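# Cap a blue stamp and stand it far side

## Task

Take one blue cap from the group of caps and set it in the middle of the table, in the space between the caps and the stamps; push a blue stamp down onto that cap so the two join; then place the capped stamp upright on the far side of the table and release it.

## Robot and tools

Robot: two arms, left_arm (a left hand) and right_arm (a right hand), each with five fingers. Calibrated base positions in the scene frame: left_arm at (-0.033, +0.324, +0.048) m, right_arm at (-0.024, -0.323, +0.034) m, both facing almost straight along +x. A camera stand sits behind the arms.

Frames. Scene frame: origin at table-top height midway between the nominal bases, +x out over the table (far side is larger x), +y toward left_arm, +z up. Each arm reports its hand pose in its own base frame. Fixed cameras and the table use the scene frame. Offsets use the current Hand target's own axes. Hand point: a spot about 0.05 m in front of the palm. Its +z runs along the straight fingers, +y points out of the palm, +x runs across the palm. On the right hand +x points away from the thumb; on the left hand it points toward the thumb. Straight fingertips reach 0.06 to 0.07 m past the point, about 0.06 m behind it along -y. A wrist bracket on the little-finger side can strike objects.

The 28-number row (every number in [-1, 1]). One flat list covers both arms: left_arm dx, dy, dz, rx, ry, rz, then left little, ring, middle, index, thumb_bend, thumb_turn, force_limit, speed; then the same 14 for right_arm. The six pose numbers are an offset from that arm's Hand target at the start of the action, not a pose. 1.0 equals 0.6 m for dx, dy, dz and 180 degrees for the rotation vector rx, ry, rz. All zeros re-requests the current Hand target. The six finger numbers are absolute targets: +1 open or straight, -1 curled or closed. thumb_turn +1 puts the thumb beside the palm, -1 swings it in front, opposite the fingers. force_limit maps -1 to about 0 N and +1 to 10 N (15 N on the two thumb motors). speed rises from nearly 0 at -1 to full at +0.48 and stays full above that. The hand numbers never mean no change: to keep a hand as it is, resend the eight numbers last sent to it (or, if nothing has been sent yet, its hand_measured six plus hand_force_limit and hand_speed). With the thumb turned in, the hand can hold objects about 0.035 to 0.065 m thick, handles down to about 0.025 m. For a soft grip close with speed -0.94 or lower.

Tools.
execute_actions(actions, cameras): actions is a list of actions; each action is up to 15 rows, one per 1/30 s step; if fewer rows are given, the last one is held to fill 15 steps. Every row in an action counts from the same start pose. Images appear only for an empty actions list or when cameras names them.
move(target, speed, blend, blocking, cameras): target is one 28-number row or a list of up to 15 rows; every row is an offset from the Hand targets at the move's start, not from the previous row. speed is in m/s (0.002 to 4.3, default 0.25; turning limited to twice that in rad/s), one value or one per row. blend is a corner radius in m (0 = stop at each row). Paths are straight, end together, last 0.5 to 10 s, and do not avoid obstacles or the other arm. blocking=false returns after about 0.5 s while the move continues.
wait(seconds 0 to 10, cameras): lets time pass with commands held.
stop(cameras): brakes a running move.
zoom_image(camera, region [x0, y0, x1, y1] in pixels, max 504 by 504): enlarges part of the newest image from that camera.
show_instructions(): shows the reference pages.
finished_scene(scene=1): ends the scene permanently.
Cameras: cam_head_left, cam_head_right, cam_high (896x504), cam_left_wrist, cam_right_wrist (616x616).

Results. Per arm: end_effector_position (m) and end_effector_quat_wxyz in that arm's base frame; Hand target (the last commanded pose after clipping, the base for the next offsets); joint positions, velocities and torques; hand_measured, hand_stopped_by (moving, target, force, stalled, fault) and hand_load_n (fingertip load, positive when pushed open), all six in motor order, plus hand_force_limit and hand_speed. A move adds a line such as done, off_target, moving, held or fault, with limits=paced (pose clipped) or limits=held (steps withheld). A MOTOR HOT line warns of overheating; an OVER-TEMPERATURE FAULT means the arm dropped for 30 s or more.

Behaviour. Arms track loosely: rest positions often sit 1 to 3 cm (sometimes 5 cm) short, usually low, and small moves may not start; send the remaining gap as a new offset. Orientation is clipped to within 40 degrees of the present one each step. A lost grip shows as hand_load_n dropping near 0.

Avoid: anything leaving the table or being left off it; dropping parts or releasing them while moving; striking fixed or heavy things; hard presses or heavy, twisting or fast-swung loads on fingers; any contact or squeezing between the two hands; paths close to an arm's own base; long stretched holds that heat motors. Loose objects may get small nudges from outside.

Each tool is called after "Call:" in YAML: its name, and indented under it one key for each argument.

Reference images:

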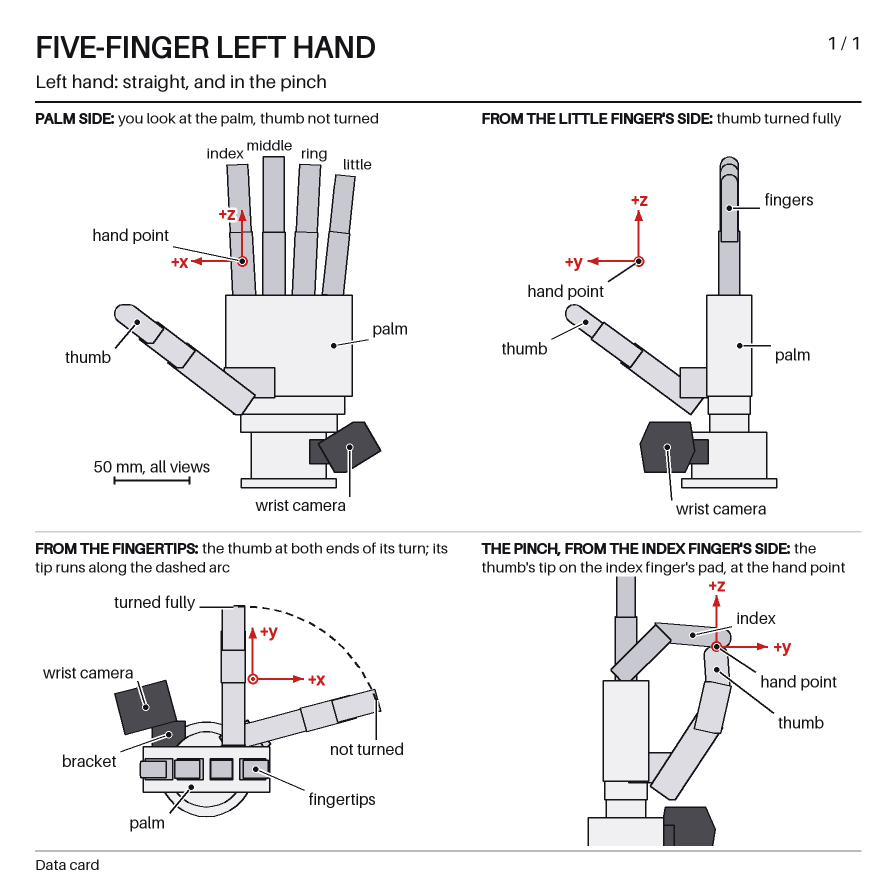

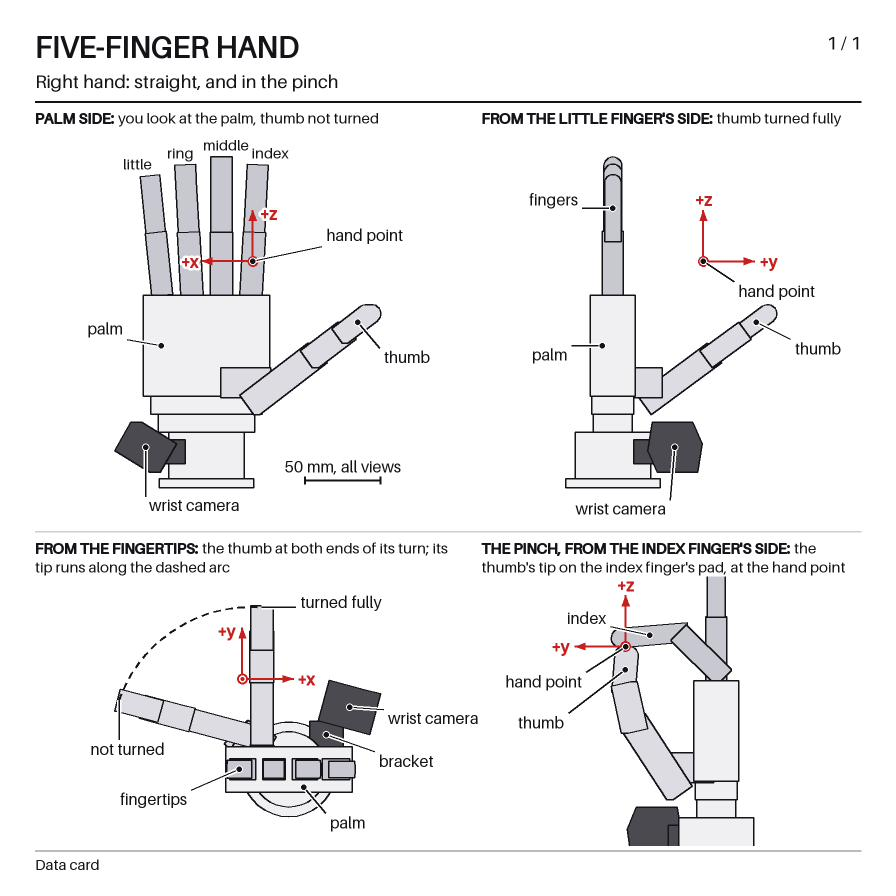

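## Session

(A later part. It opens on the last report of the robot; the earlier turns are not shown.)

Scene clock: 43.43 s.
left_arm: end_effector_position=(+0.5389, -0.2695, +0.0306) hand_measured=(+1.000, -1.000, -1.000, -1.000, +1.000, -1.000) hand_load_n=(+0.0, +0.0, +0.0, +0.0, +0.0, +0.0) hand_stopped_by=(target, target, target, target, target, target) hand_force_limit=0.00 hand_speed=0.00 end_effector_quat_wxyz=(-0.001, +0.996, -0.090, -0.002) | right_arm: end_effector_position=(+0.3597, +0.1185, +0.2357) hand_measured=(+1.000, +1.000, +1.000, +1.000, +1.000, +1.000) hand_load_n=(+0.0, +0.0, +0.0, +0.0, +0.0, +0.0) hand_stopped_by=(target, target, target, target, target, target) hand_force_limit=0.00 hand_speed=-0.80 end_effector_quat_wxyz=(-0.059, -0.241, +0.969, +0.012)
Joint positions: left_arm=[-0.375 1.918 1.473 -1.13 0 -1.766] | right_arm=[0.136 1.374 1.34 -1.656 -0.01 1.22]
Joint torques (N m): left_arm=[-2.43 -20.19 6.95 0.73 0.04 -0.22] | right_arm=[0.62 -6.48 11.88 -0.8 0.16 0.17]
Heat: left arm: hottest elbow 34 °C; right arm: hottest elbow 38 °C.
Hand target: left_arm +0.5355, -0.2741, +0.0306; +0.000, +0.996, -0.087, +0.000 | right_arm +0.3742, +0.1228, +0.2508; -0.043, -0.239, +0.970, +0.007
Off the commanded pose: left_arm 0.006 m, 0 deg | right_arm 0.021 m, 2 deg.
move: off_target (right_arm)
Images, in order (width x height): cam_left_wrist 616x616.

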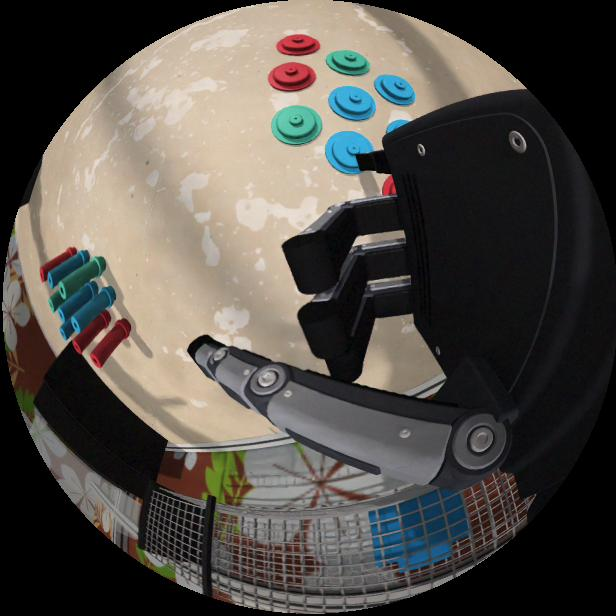

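Call:
move:
  target: [-0.02,0.0035,0.0133,0,0,0,1,-1,-1,-1,1,-1,0,0,0,0,0,0,0,0,1,1,1,1,1,1,0,-0.8]
  speed: 0.08
  cameras: ["cam_left_wrist","cam_high"]

Call:
zoom_image:
  camera: "cam_left_wrist"
  region: [260, 60, 420, 220]

Call:
zoom_image:
  camera: "cam_high"
  region: [400, 190, 520, 290]

Scene clock: 45.00 s.
left_arm: end_effector_position=(+0.5339, -0.2684, +0.0319) hand_measured=(+1.000, -1.000, -1.000, -1.000, +1.000, -1.000) hand_load_n=(+0.0, +0.0, +0.0, +0.0, +0.0, +0.0) hand_stopped_by=(target, target, target, target, target, target) hand_force_limit=0.00 hand_speed=0.00 end_effector_quat_wxyz=(+0.001, +0.996, -0.088, +0.010) | right_arm: end_effector_position=(+0.3597, +0.1185, +0.2357) hand_measured=(+1.000, +1.000, +1.000, +1.000, +1.000, +1.000) hand_load_n=(-0.5, +0.0, +0.0, +0.0, +0.0, +0.0) hand_stopped_by=(target, target, target, target, target, target) hand_force_limit=0.00 hand_speed=-0.80 end_effector_quat_wxyz=(-0.059, -0.241, +0.969, +0.012)
Joint positions: left_arm=[-0.378 1.891 1.432 -1.093 -0.003 -1.772] | right_arm=[0.136 1.374 1.34 -1.656 -0.01 1.22]
Joint torques (N m): left_arm=[-2.84 -18.84 6.17 0.59 0.13 -0.25] | right_arm=[2.2 -6.42 11.64 -0.69 0.16 0.24]
Heat: left arm: hottest elbow 34 °C; right arm: hottest elbow 38 °C.
Hand target: left_arm +0.5233, -0.2739, +0.0225; +0.000, +0.996, -0.087, +0.000 | right_arm +0.3742, +0.1228, +0.2508; -0.043, -0.239, +0.970, +0.007
Off the commanded pose: left_arm 0.015 m, 1 deg | right_arm 0.021 m, 2 deg.
move: off_target (left_arm, right_arm)
Images, in order (width x height): cam_high 896x504, cam_left_wrist 616x616.

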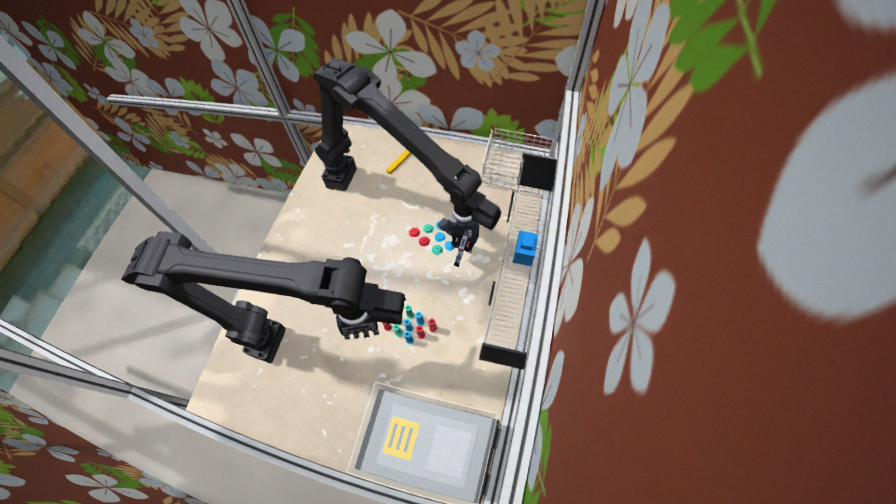

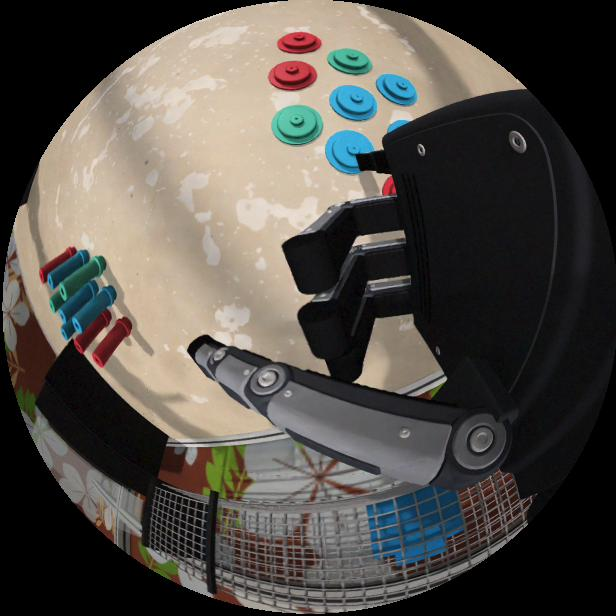

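Scaled by 3.150 from the camera's 616x616 image, which has a finer 880x880 frame.

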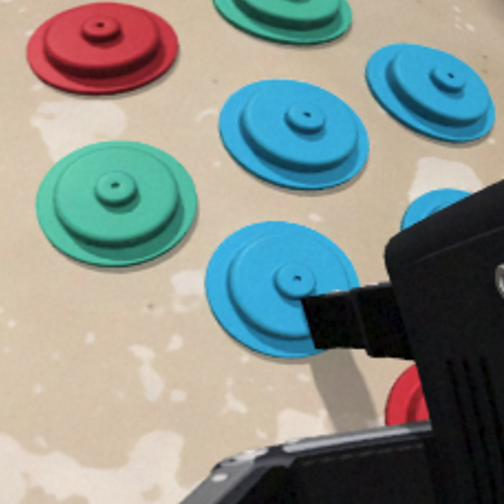

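Scaled by 4.200.

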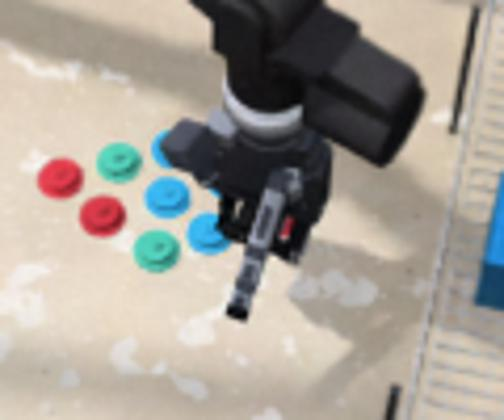

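Call:
move:
  target: [0.0468,0.0663,0.0042,0,0,0,1,-1,-1,-1,1,-1,0,0,0,0,0,0,0,0,1,1,1,1,1,1,0,-0.8]
  speed: 0.06
  cameras: ["cam_left_wrist","cam_head_right"]

Call:
zoom_image:
  camera: "cam_left_wrist"
  region: [260, 60, 420, 220]

Scene clock: 47.53 s.
left_arm: end_effector_position=(+0.5349, -0.3073, +0.0215) hand_measured=(+1.000, -1.000, -1.000, -1.000, +1.000, -1.000) hand_load_n=(+0.0, +0.5, +0.0, +0.0, +0.0, +0.0) hand_stopped_by=(target, target, target, target, target, target) hand_force_limit=0.00 hand_speed=0.00 end_effector_quat_wxyz=(-0.002, +0.996, -0.090, -0.004) | right_arm: end_effector_position=(+0.3597, +0.1185, +0.2357) hand_measured=(+1.000, +1.000, +1.000, +1.000, +1.000, +1.000) hand_load_n=(+0.0, +0.0, +0.0, +0.0, -0.5, +0.0) hand_stopped_by=(target, target, target, target, target, target) hand_force_limit=0.00 hand_speed=-0.80 end_effector_quat_wxyz=(-0.059, -0.241, +0.969, +0.012)
Joint positions: left_arm=[-0.439 1.958 1.51 -1.131 -0.001 -1.83] | right_arm=[0.136 1.374 1.34 -1.656 -0.01 1.22]
Joint torques (N m): left_arm=[-2.49 -17.79 10.8 0.36 0.06 -0.24] | right_arm=[0.79 -6.77 11.58 -0.77 0.15 0.18]
Heat: left arm: hottest elbow 35 °C; right arm: hottest elbow 38 °C.
Hand target: left_arm +0.5442, -0.3180, +0.0201; +0.000, +0.996, -0.087, +0.000 | right_arm +0.3742, +0.1228, +0.2508; -0.043, -0.239, +0.970, +0.007
Off the commanded pose: left_arm 0.014 m, 1 deg | right_arm 0.021 m, 2 deg.
move: off_target (left_arm, right_arm)
Images, in order (width x height): cam_head_right 896x504, cam_left_wrist 616x616.

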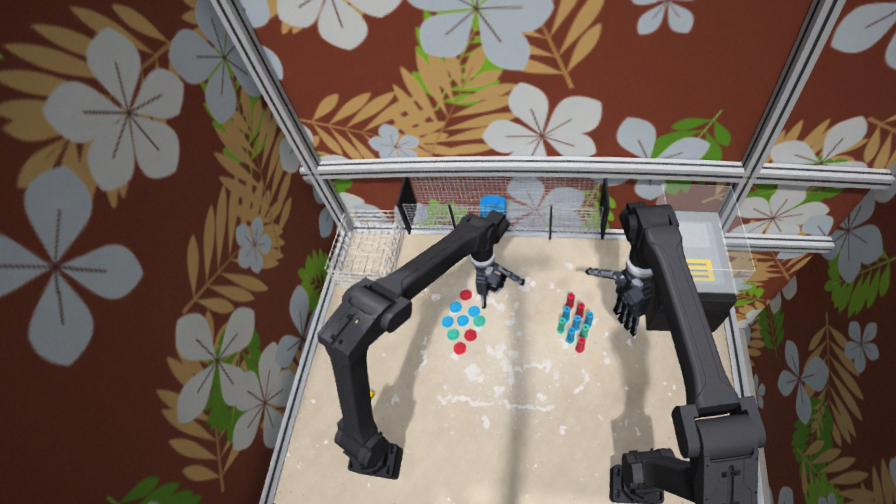

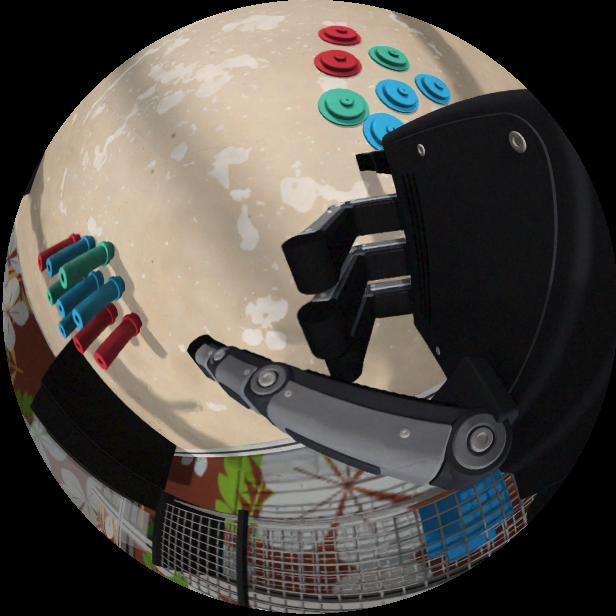

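Scaled by 3.150 from the camera's 616x616 image, which has a finer 880x880 frame.

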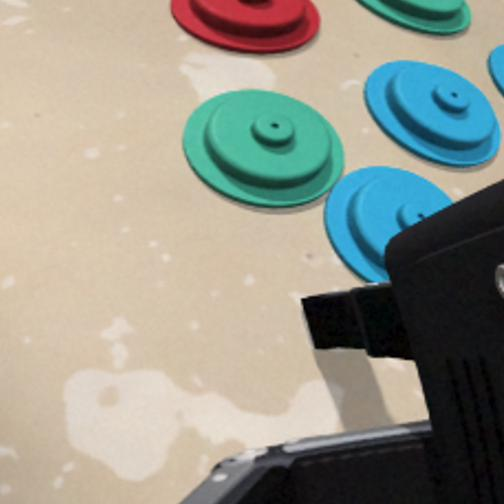

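Call:
move:
  target:
    - [0,0,-0.1,0,0,0,1,-1,-1,-1,1,-1,0,0,0,0,0,0,0,0,1,1,1,1,1,1,0,-0.8]
    - [-0.0835,-0.1273,-0.1533,0,0.111,0,1,1,-1,-1,1,-1,0,0,0,0,0,0,0,0,1,1,1,1,1,1,0,-0.8]
  speed: 0.2
  blend: 0.02
  cameras: ["cam_left_wrist","cam_head_right","cam_high"]

Call:
zoom_image:
  camera: "cam_left_wrist"
  region: [240, 60, 440, 260]

Call:
zoom_image:
  camera: "cam_head_right"
  region: [420, 270, 540, 370]

Scene clock: 68.40 s.
left_arm: end_effector_position=(+0.5015, -0.2361, +0.0985) hand_measured=(+1.000, +1.000, -1.000, -1.000, +1.000, -1.000) hand_load_n=(+0.0, +0.0, +0.0, +0.0, +0.0, +0.0) hand_stopped_by=(target, target, target, target, target, target) hand_force_limit=0.00 hand_speed=0.00 end_effector_quat_wxyz=(+0.011, +0.984, -0.083, +0.156) | right_arm: end_effector_position=(+0.3597, +0.1185, +0.2357) hand_measured=(+1.000, +1.000, +1.000, +1.000, +1.000, +1.000) hand_load_n=(+0.0, +0.0, +0.0, +0.0, +0.0, +0.0) hand_stopped_by=(target, target, target, target, target, target) hand_force_limit=0.00 hand_speed=-0.80 end_effector_quat_wxyz=(-0.059, -0.241, +0.969, +0.012)
Joint positions: left_arm=[-0.366 1.563 1.116 -0.817 -0.065 -1.758] | right_arm=[0.136 1.374 1.34 -1.656 -0.01 1.22]
Joint torques (N m): left_arm=[-0.85 -16.73 8.76 1.48 0.05 0.09] | right_arm=[1.26 -6.59 11.56 -0.75 0.14 0.21]
Heat: left arm: hottest elbow 36 °C; right arm: hottest elbow 39 °C.
Hand target: left_arm +0.5080, -0.2340, +0.1121; +0.015, +0.981, -0.085, +0.173 | right_arm +0.3742, +0.1228, +0.2508; -0.043, -0.239, +0.970, +0.007
Off the commanded pose: left_arm 0.015 m, 2 deg | right_arm 0.021 m, 2 deg.
move: off_target (left_arm, right_arm); target 2's new numbers were sent with left_arm's hand 0.015 m and 2 deg from that target
Images, in order (width x height): cam_head_right 896x504, cam_high 896x504, cam_left_wrist 616x616.

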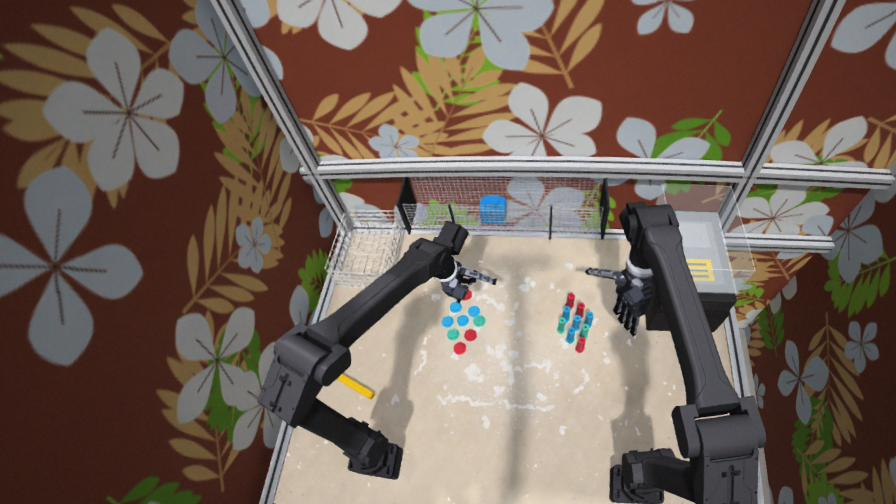

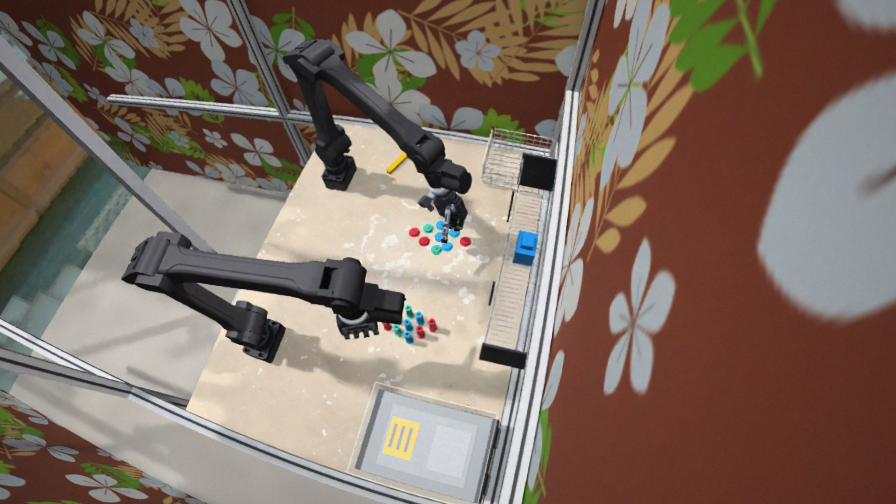

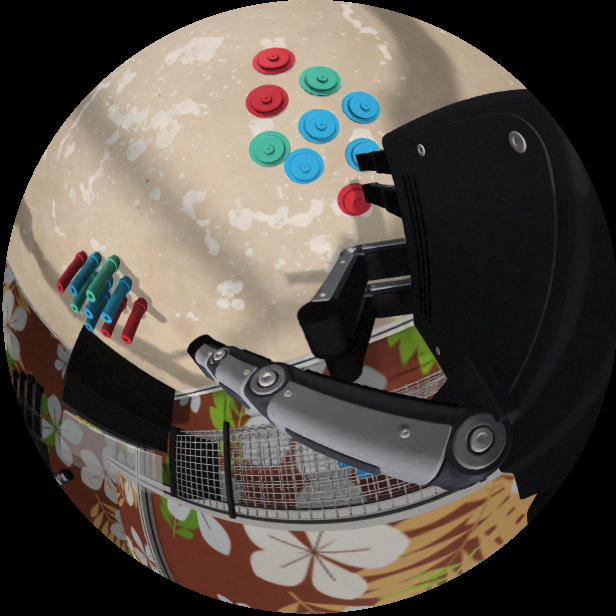

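Scaled by 2.520 from the camera's 616x616 image, which has a finer 880x880 frame.

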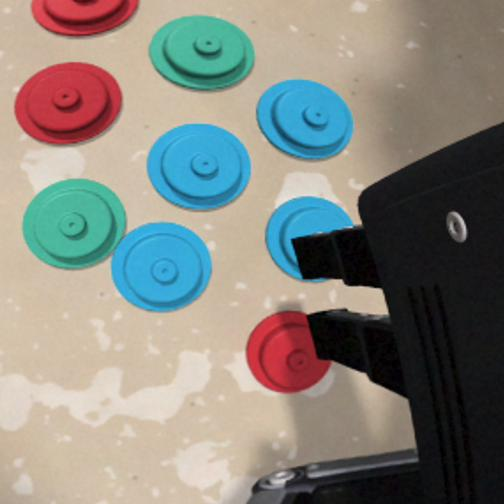

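Scaled by 4.200.

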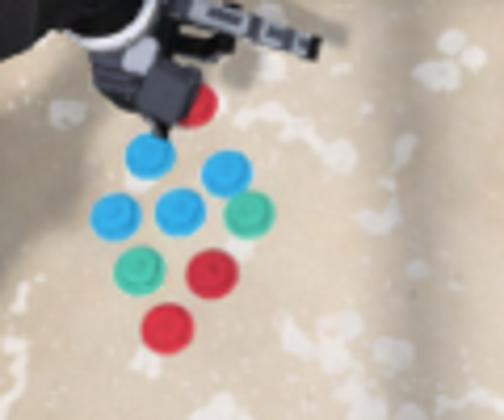

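Call:
move:
  target: [-0.0045,0.0215,0.0782,0,0,0,1,1,-1,-1,1,-1,0,0,0,0,0,0,0,0,1,1,1,1,1,1,0,-0.8]
  speed: 0.1
  cameras: ["cam_left_wrist","cam_high"]

Call:
zoom_image:
  camera: "cam_left_wrist"
  region: [260, 80, 420, 240]

Call:
zoom_image:
  camera: "cam_high"
  region: [390, 190, 490, 270]

Scene clock: 72.87 s.
left_arm: end_effector_position=(+0.5145, -0.2418, +0.0640) hand_measured=(+1.000, +1.000, -1.000, -1.000, +1.000, -1.000) hand_load_n=(+0.0, +0.0, +0.0, +0.0, +0.0, +0.0) hand_stopped_by=(target, target, target, target, target, target) hand_force_limit=0.00 hand_speed=0.00 end_effector_quat_wxyz=(+0.012, +0.983, -0.084, +0.164) | right_arm: end_effector_position=(+0.3597, +0.1185, +0.2357) hand_measured=(+1.000, +1.000, +1.000, +1.000, +1.000, +1.000) hand_load_n=(+0.0, +0.0, +0.0, +0.0, +0.0, +0.0) hand_stopped_by=(target, target, target, target, target, target) hand_force_limit=0.00 hand_speed=-0.80 end_effector_quat_wxyz=(-0.059, -0.241, +0.969, +0.012)
Joint positions: left_arm=[-0.368 1.634 1.095 -0.707 -0.068 -1.758] | right_arm=[0.136 1.374 1.34 -1.656 -0.01 1.22]
Joint torques (N m): left_arm=[-2.43 -15.27 8.73 1.52 -0.09 -0.12] | right_arm=[1.96 -6.71 11.74 -0.79 0.15 0.22]
Heat: left arm: hottest elbow 36 °C; right arm: hottest elbow 39 °C.
Hand target: left_arm +0.5190, -0.2492, +0.0669; +0.015, +0.981, -0.086, +0.173 | right_arm +0.3742, +0.1228, +0.2508; -0.043, -0.239, +0.970, +0.007
Off the commanded pose: left_arm 0.009 m, 1 deg | right_arm 0.021 m, 2 deg.
move: off_target (right_arm)
Images, in order (width x height): cam_high 896x504, cam_left_wrist 616x616.

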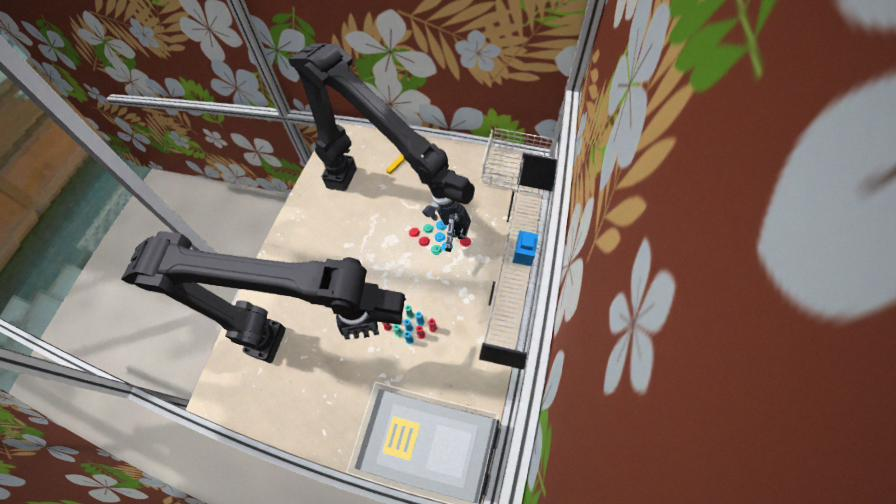

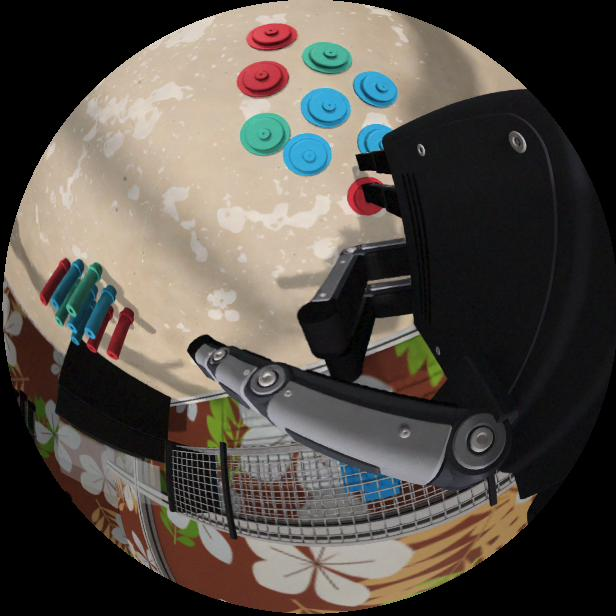

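Scaled by 3.150 from the camera's 616x616 image, which has a finer 880x880 frame.

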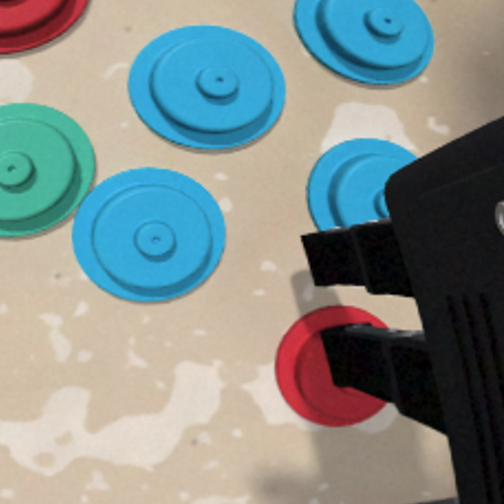

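Scaled by 5.040.

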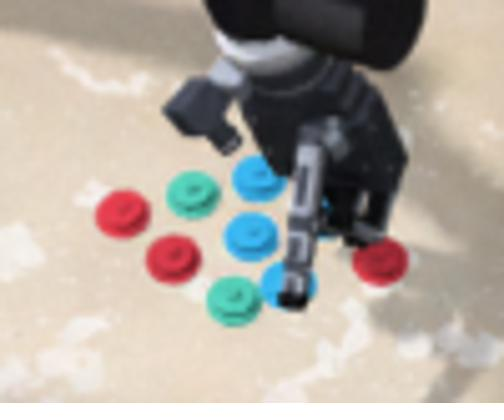

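Call:
move:
  target: [-0.0315,0.0155,0.0402,0,0,0,1,1,-1,-1,1,-1,0,0,0,0,0,0,0,0,1,1,1,1,1,1,0,-0.8]
  speed: 0.08
  cameras: ["cam_left_wrist","cam_high"]

Call:
zoom_image:
  camera: "cam_left_wrist"
  region: [260, 80, 420, 240]

Call:
zoom_image:
  camera: "cam_high"
  region: [390, 190, 490, 270]

Scene clock: 75.80 s.
left_arm: end_effector_position=(+0.5066, -0.2509, +0.0422) hand_measured=(+1.000, +1.000, -1.000, -1.000, +1.000, -1.000) hand_load_n=(+0.0, +0.0, +0.0, +0.0, +0.0, +0.0) hand_stopped_by=(target, target, target, target, target, target) hand_force_limit=0.00 hand_speed=0.00 end_effector_quat_wxyz=(+0.012, +0.981, -0.089, +0.172) | right_arm: end_effector_position=(+0.3597, +0.1185, +0.2357) hand_measured=(+1.000, +1.000, +1.000, +1.000, +1.000, +1.000) hand_load_n=(+0.0, +0.0, +0.0, +0.0, +0.0, +0.0) hand_stopped_by=(target, target, target, target, target, target) hand_force_limit=0.00 hand_speed=-0.80 end_effector_quat_wxyz=(-0.059, -0.241, +0.969, +0.012)
Joint positions: left_arm=[-0.392 1.652 1.046 -0.627 -0.078 -1.769] | right_arm=[0.136 1.374 1.34 -1.656 -0.01 1.22]
Joint torques (N m): left_arm=[-2.43 -14.62 7.91 1.55 -0.02 -0.24] | right_arm=[0.91 -6.65 11.84 -0.83 0.13 0.19]
Heat: left arm: hottest elbow 36 °C; right arm: hottest elbow 40 °C.
Hand target: left_arm +0.5081, -0.2567, +0.0381; +0.015, +0.981, -0.086, +0.173 | right_arm +0.3742, +0.1228, +0.2508; -0.043, -0.239, +0.970, +0.007
Off the commanded pose: left_arm 0.007 m, 1 deg | right_arm 0.021 m, 2 deg.
move: off_target (right_arm)
Images, in order (width x height): cam_high 896x504, cam_left_wrist 616x616.

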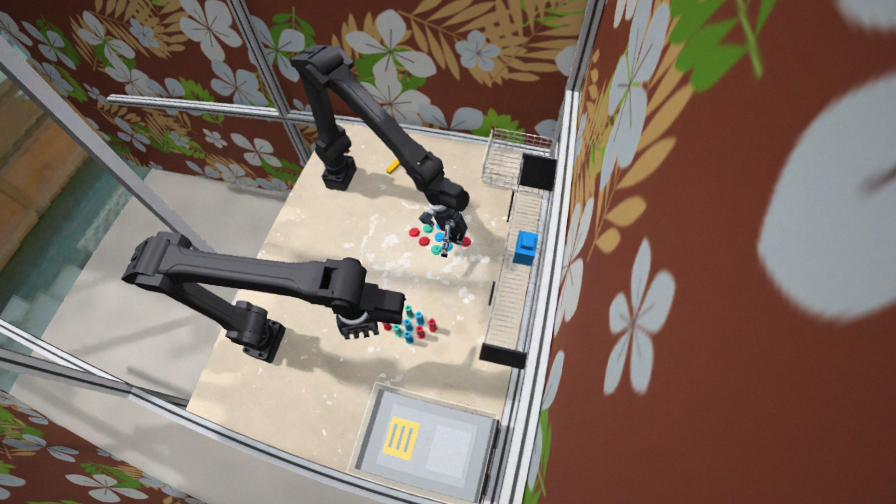

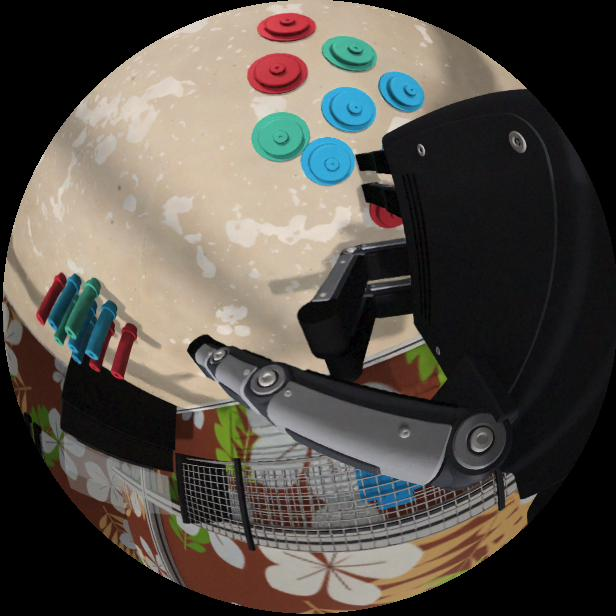

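Scaled by 3.150 from the camera's 616x616 image, which has a finer 880x880 frame.

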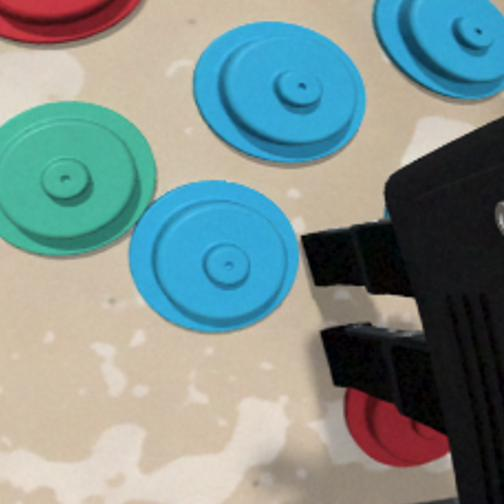

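Scaled by 5.040.

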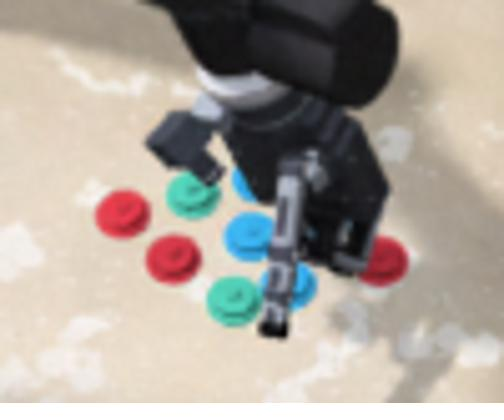

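Call:
move:
  target: [-0.0158,0.0,0.006,0,0,0,1,1,-1,-1,1,-1,0,0,0,0,0,0,0,0,1,1,1,1,1,1,0,-0.8]
  speed: 0.08
  cameras: ["cam_left_wrist"]

Call:
zoom_image:
  camera: "cam_left_wrist"
  region: [260, 80, 420, 240]

Scene clock: 77.53 s.
left_arm: end_effector_position=(+0.5045, -0.2516, +0.0412) hand_measured=(+1.000, +1.000, -1.000, -1.000, +1.000, -1.000) hand_load_n=(+0.0, +0.0, +0.0, +0.0, +0.0, +0.0) hand_stopped_by=(target, target, target, target, target, target) hand_force_limit=0.00 hand_speed=0.00 end_effector_quat_wxyz=(+0.014, +0.980, -0.089, +0.177) | right_arm: end_effector_position=(+0.3597, +0.1185, +0.2357) hand_measured=(+1.000, +1.000, +1.000, +1.000, +1.000, +1.000) hand_load_n=(+0.0, +0.0, +0.0, +0.0, +0.0, +0.0) hand_stopped_by=(target, target, target, target, target, target) hand_force_limit=0.00 hand_speed=-0.80 end_effector_quat_wxyz=(-0.059, -0.241, +0.969, +0.012)
Joint positions: left_arm=[-0.395 1.647 1.032 -0.608 -0.079 -1.771] | right_arm=[0.136 1.374 1.34 -1.656 -0.01 1.22]
Joint torques (N m): left_arm=[-2.43 -14.45 6.6 1.69 -0.03 -0.27] | right_arm=[1.03 -7 11.97 -0.73 0.16 0.17]
Heat: left arm: hottest elbow 36 °C; right arm: hottest elbow 40 °C.
Hand target: left_arm +0.5005, -0.2554, +0.0313; +0.015, +0.981, -0.086, +0.173 | right_arm +0.3742, +0.1228, +0.2508; -0.043, -0.239, +0.970, +0.007
Off the commanded pose: left_arm 0.011 m, 1 deg | right_arm 0.021 m, 2 deg.
move: off_target (left_arm, right_arm)
Images, in order (width x height): cam_left_wrist 616x616.

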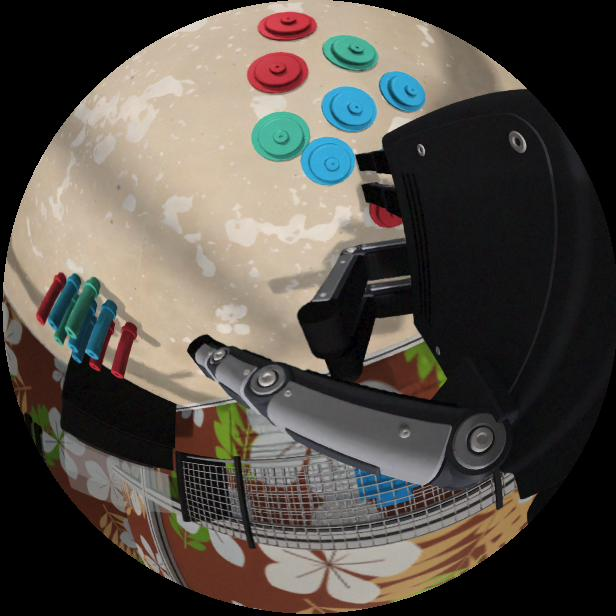

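Scaled by 3.150 from the camera's 616x616 image, which has a finer 880x880 frame.

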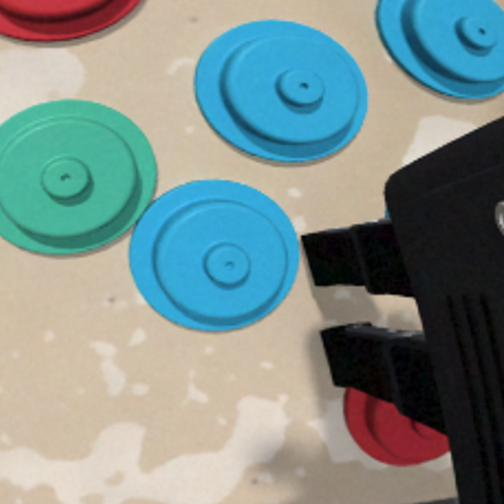

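Call:
move:
  target:
    - [0.0065,-0.0035,-0.0272,0,0,0,1,1,-1,-1,1,-1,0,0,0,0,0,0,0,0,1,1,1,1,1,1,0,-0.8]
    - [0.0342,0.1047,-0.0172,0,0,0,1,1,-1,-1,1,-1,0,0,0,0,0,0,0,0,1,1,1,1,1,1,0,-0.8]
  speed: 0.06
  cameras: ["cam_left_wrist","cam_head_right"]

Call:
zoom_image:
  camera: "cam_left_wrist"
  region: [260, 80, 420, 240]

Call:
zoom_image:
  camera: "cam_head_right"
  region: [420, 270, 540, 370]

Scene clock: 81.67 s.
left_arm: end_effector_position=(+0.4941, -0.3048, +0.0411) hand_measured=(+1.000, +1.000, -1.000, -1.000, +1.000, -1.000) hand_load_n=(+0.0, +0.0, +0.0, +0.0, +0.0, +0.0) hand_stopped_by=(target, target, target, target, target, target) hand_force_limit=0.00 hand_speed=0.00 end_effector_quat_wxyz=(+0.007, +0.982, -0.088, +0.167) | right_arm: end_effector_position=(+0.3597, +0.1185, +0.2357) hand_measured=(+1.000, +1.000, +1.000, +1.000, +1.000, +1.000) hand_load_n=(+0.0, +0.0, +0.0, +0.0, +0.0, +0.0) hand_stopped_by=(target, target, target, target, target, target) hand_force_limit=0.00 hand_speed=-0.80 end_effector_quat_wxyz=(-0.059, -0.241, +0.969, +0.012)
Joint positions: left_arm=[-0.511 1.688 1.096 -0.666 -0.121 -1.883] | right_arm=[0.136 1.374 1.34 -1.656 -0.01 1.22]
Joint torques (N m): left_arm=[-2.73 -14.45 11.28 0.76 0.09 -0.26] | right_arm=[0.56 -6.89 11.79 -0.62 0.14 0.21]
Heat: left arm: hottest elbow 36 °C; right arm: hottest elbow 40 °C.
Hand target: left_arm +0.5051, -0.3199, +0.0479; +0.015, +0.981, -0.086, +0.173 | right_arm +0.3742, +0.1228, +0.2508; -0.043, -0.239, +0.970, +0.007
Off the commanded pose: left_arm 0.020 m, 1 deg | right_arm 0.021 m, 2 deg.
move: off_target (left_arm, right_arm)
Images, in order (width x height): cam_head_right 896x504, cam_left_wrist 616x616.

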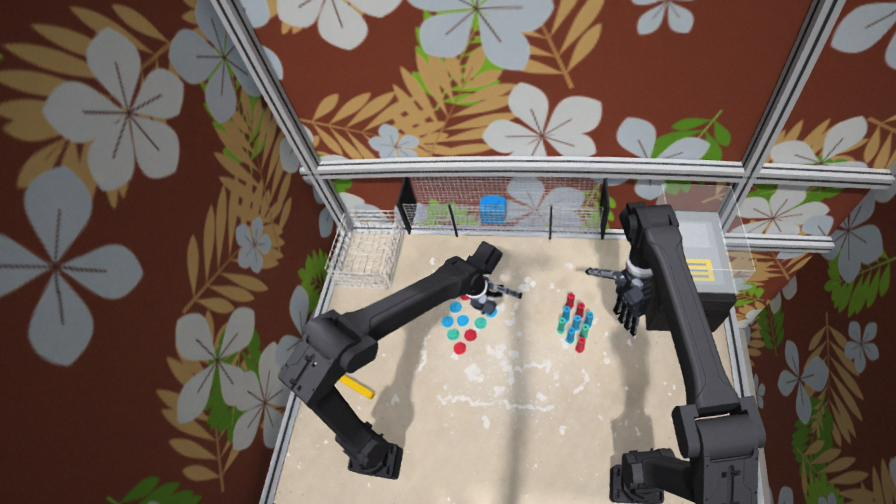

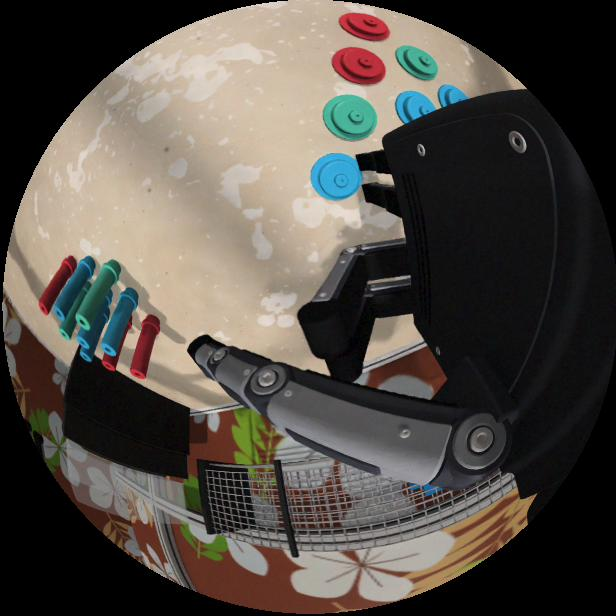

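Scaled by 3.150 from the camera's 616x616 image, which has a finer 880x880 frame.

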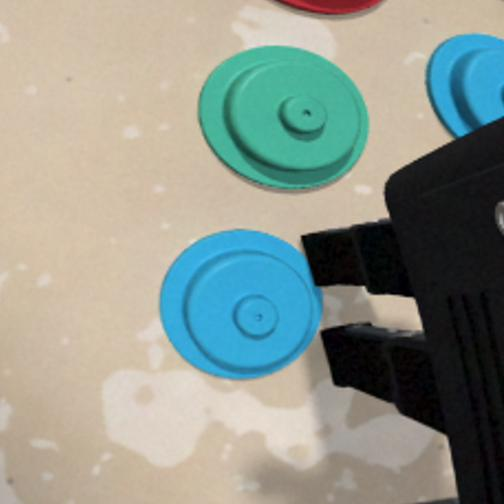

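Scaled by 4.200.

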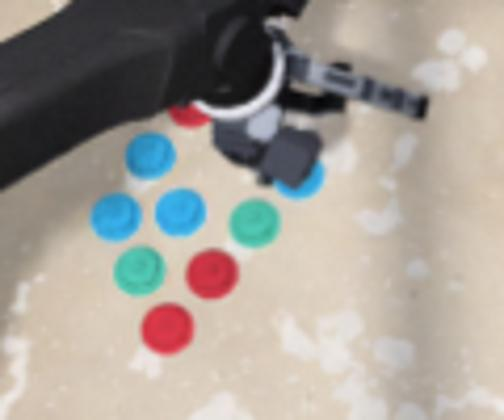

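Call:
move:
  target: [0.029,0.1387,0.007,0,0,0,1,1,-1,-1,1,-1,0,0,0,0,0,0,0,0,1,1,1,1,1,1,0,-0.8]
  speed: 0.07
  cameras: ["cam_left_wrist","cam_head_right","cam_high"]

Call:
zoom_image:
  camera: "cam_left_wrist"
  region: [260, 80, 420, 240]

Call:
zoom_image:
  camera: "cam_head_right"
  region: [420, 250, 620, 370]

Scene clock: 85.37 s.
left_arm: end_effector_position=(+0.4986, -0.3886, +0.0421) hand_measured=(+1.000, +1.000, -1.000, -1.000, +1.000, -1.000) hand_load_n=(+0.0, +0.0, +0.0, +0.0, +0.0, +0.0) hand_stopped_by=(target, target, target, target, target, target) hand_force_limit=0.00 hand_speed=0.00 end_effector_quat_wxyz=(+0.007, +0.982, -0.089, +0.166) | right_arm: end_effector_position=(+0.3597, +0.1185, +0.2357) hand_measured=(+1.000, +1.000, +1.000, +1.000, +1.000, +1.000) hand_load_n=(+0.0, +0.0, +0.0, +0.0, +0.0, +0.0) hand_stopped_by=(target, target, target, target, target, target) hand_force_limit=0.00 hand_speed=-0.80 end_effector_quat_wxyz=(-0.059, -0.241, +0.969, +0.012)
Joint positions: left_arm=[-0.646 1.802 1.262 -0.739 -0.162 -2.012] | right_arm=[0.136 1.374 1.34 -1.656 -0.01 1.22]
Joint torques (N m): left_arm=[-2.61 -16.38 11.67 0.76 0.01 -0.25] | right_arm=[1.85 -6.53 11.63 -0.75 0.13 0.18]
Heat: left arm: hottest elbow 36 °C; right arm: hottest elbow 40 °C.
Hand target: left_arm +0.5081, -0.4050, +0.0497; +0.015, +0.981, -0.086, +0.173 | right_arm +0.3742, +0.1228, +0.2508; -0.043, -0.239, +0.970, +0.007
Off the commanded pose: left_arm 0.020 m, 1 deg | right_arm 0.021 m, 2 deg.
move: off_target (left_arm, right_arm)
Images, in order (width x height): cam_head_right 896x504, cam_high 896x504, cam_left_wrist 616x616.

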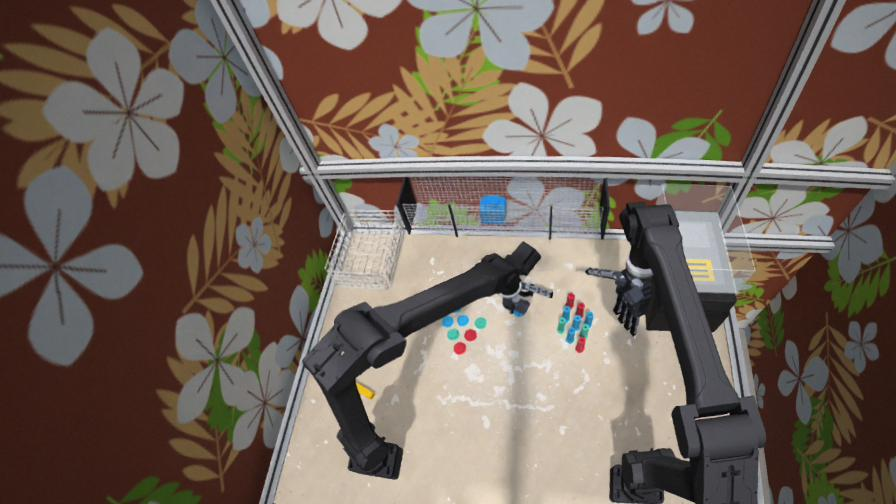

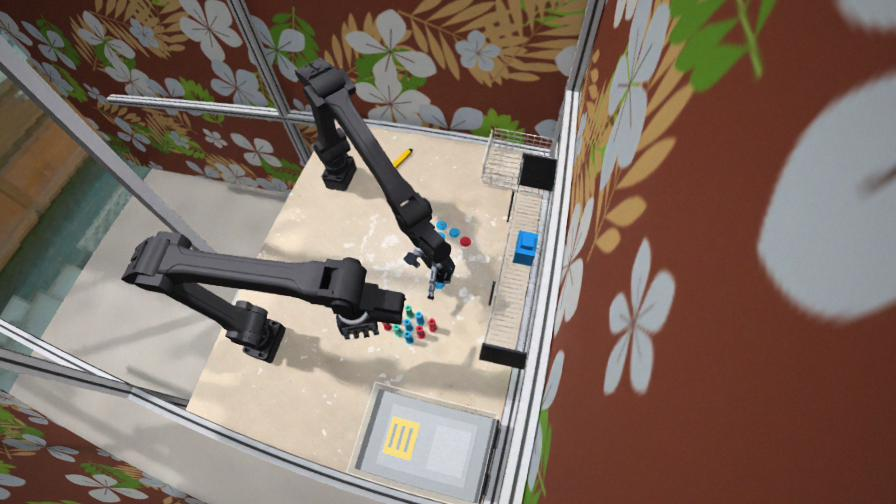

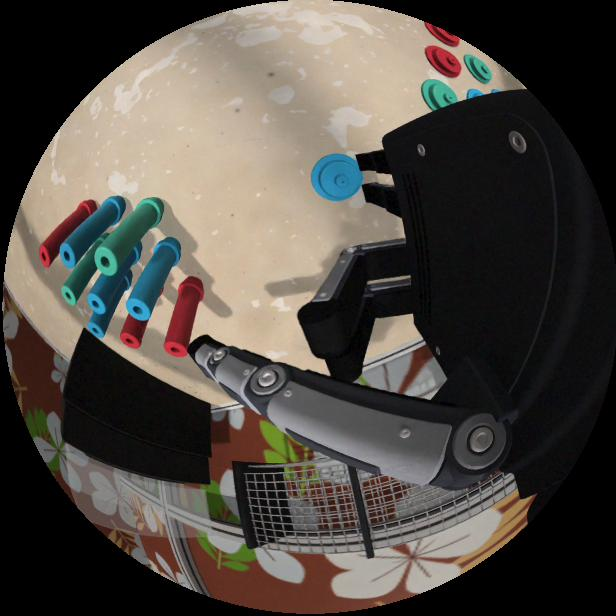

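Scaled by 3.150 from the camera's 616x616 image, which has a finer 880x880 frame.

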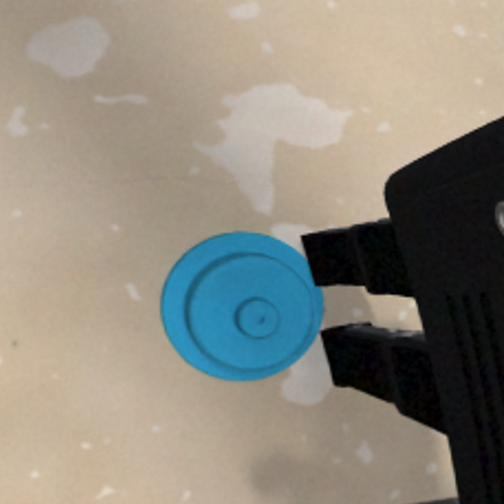

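Scaled by 2.520.

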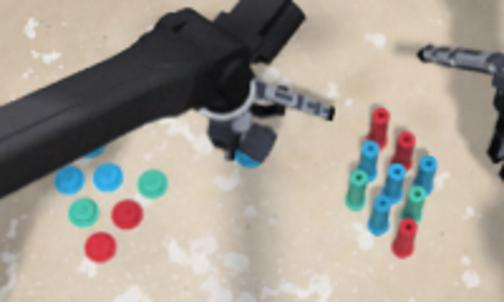

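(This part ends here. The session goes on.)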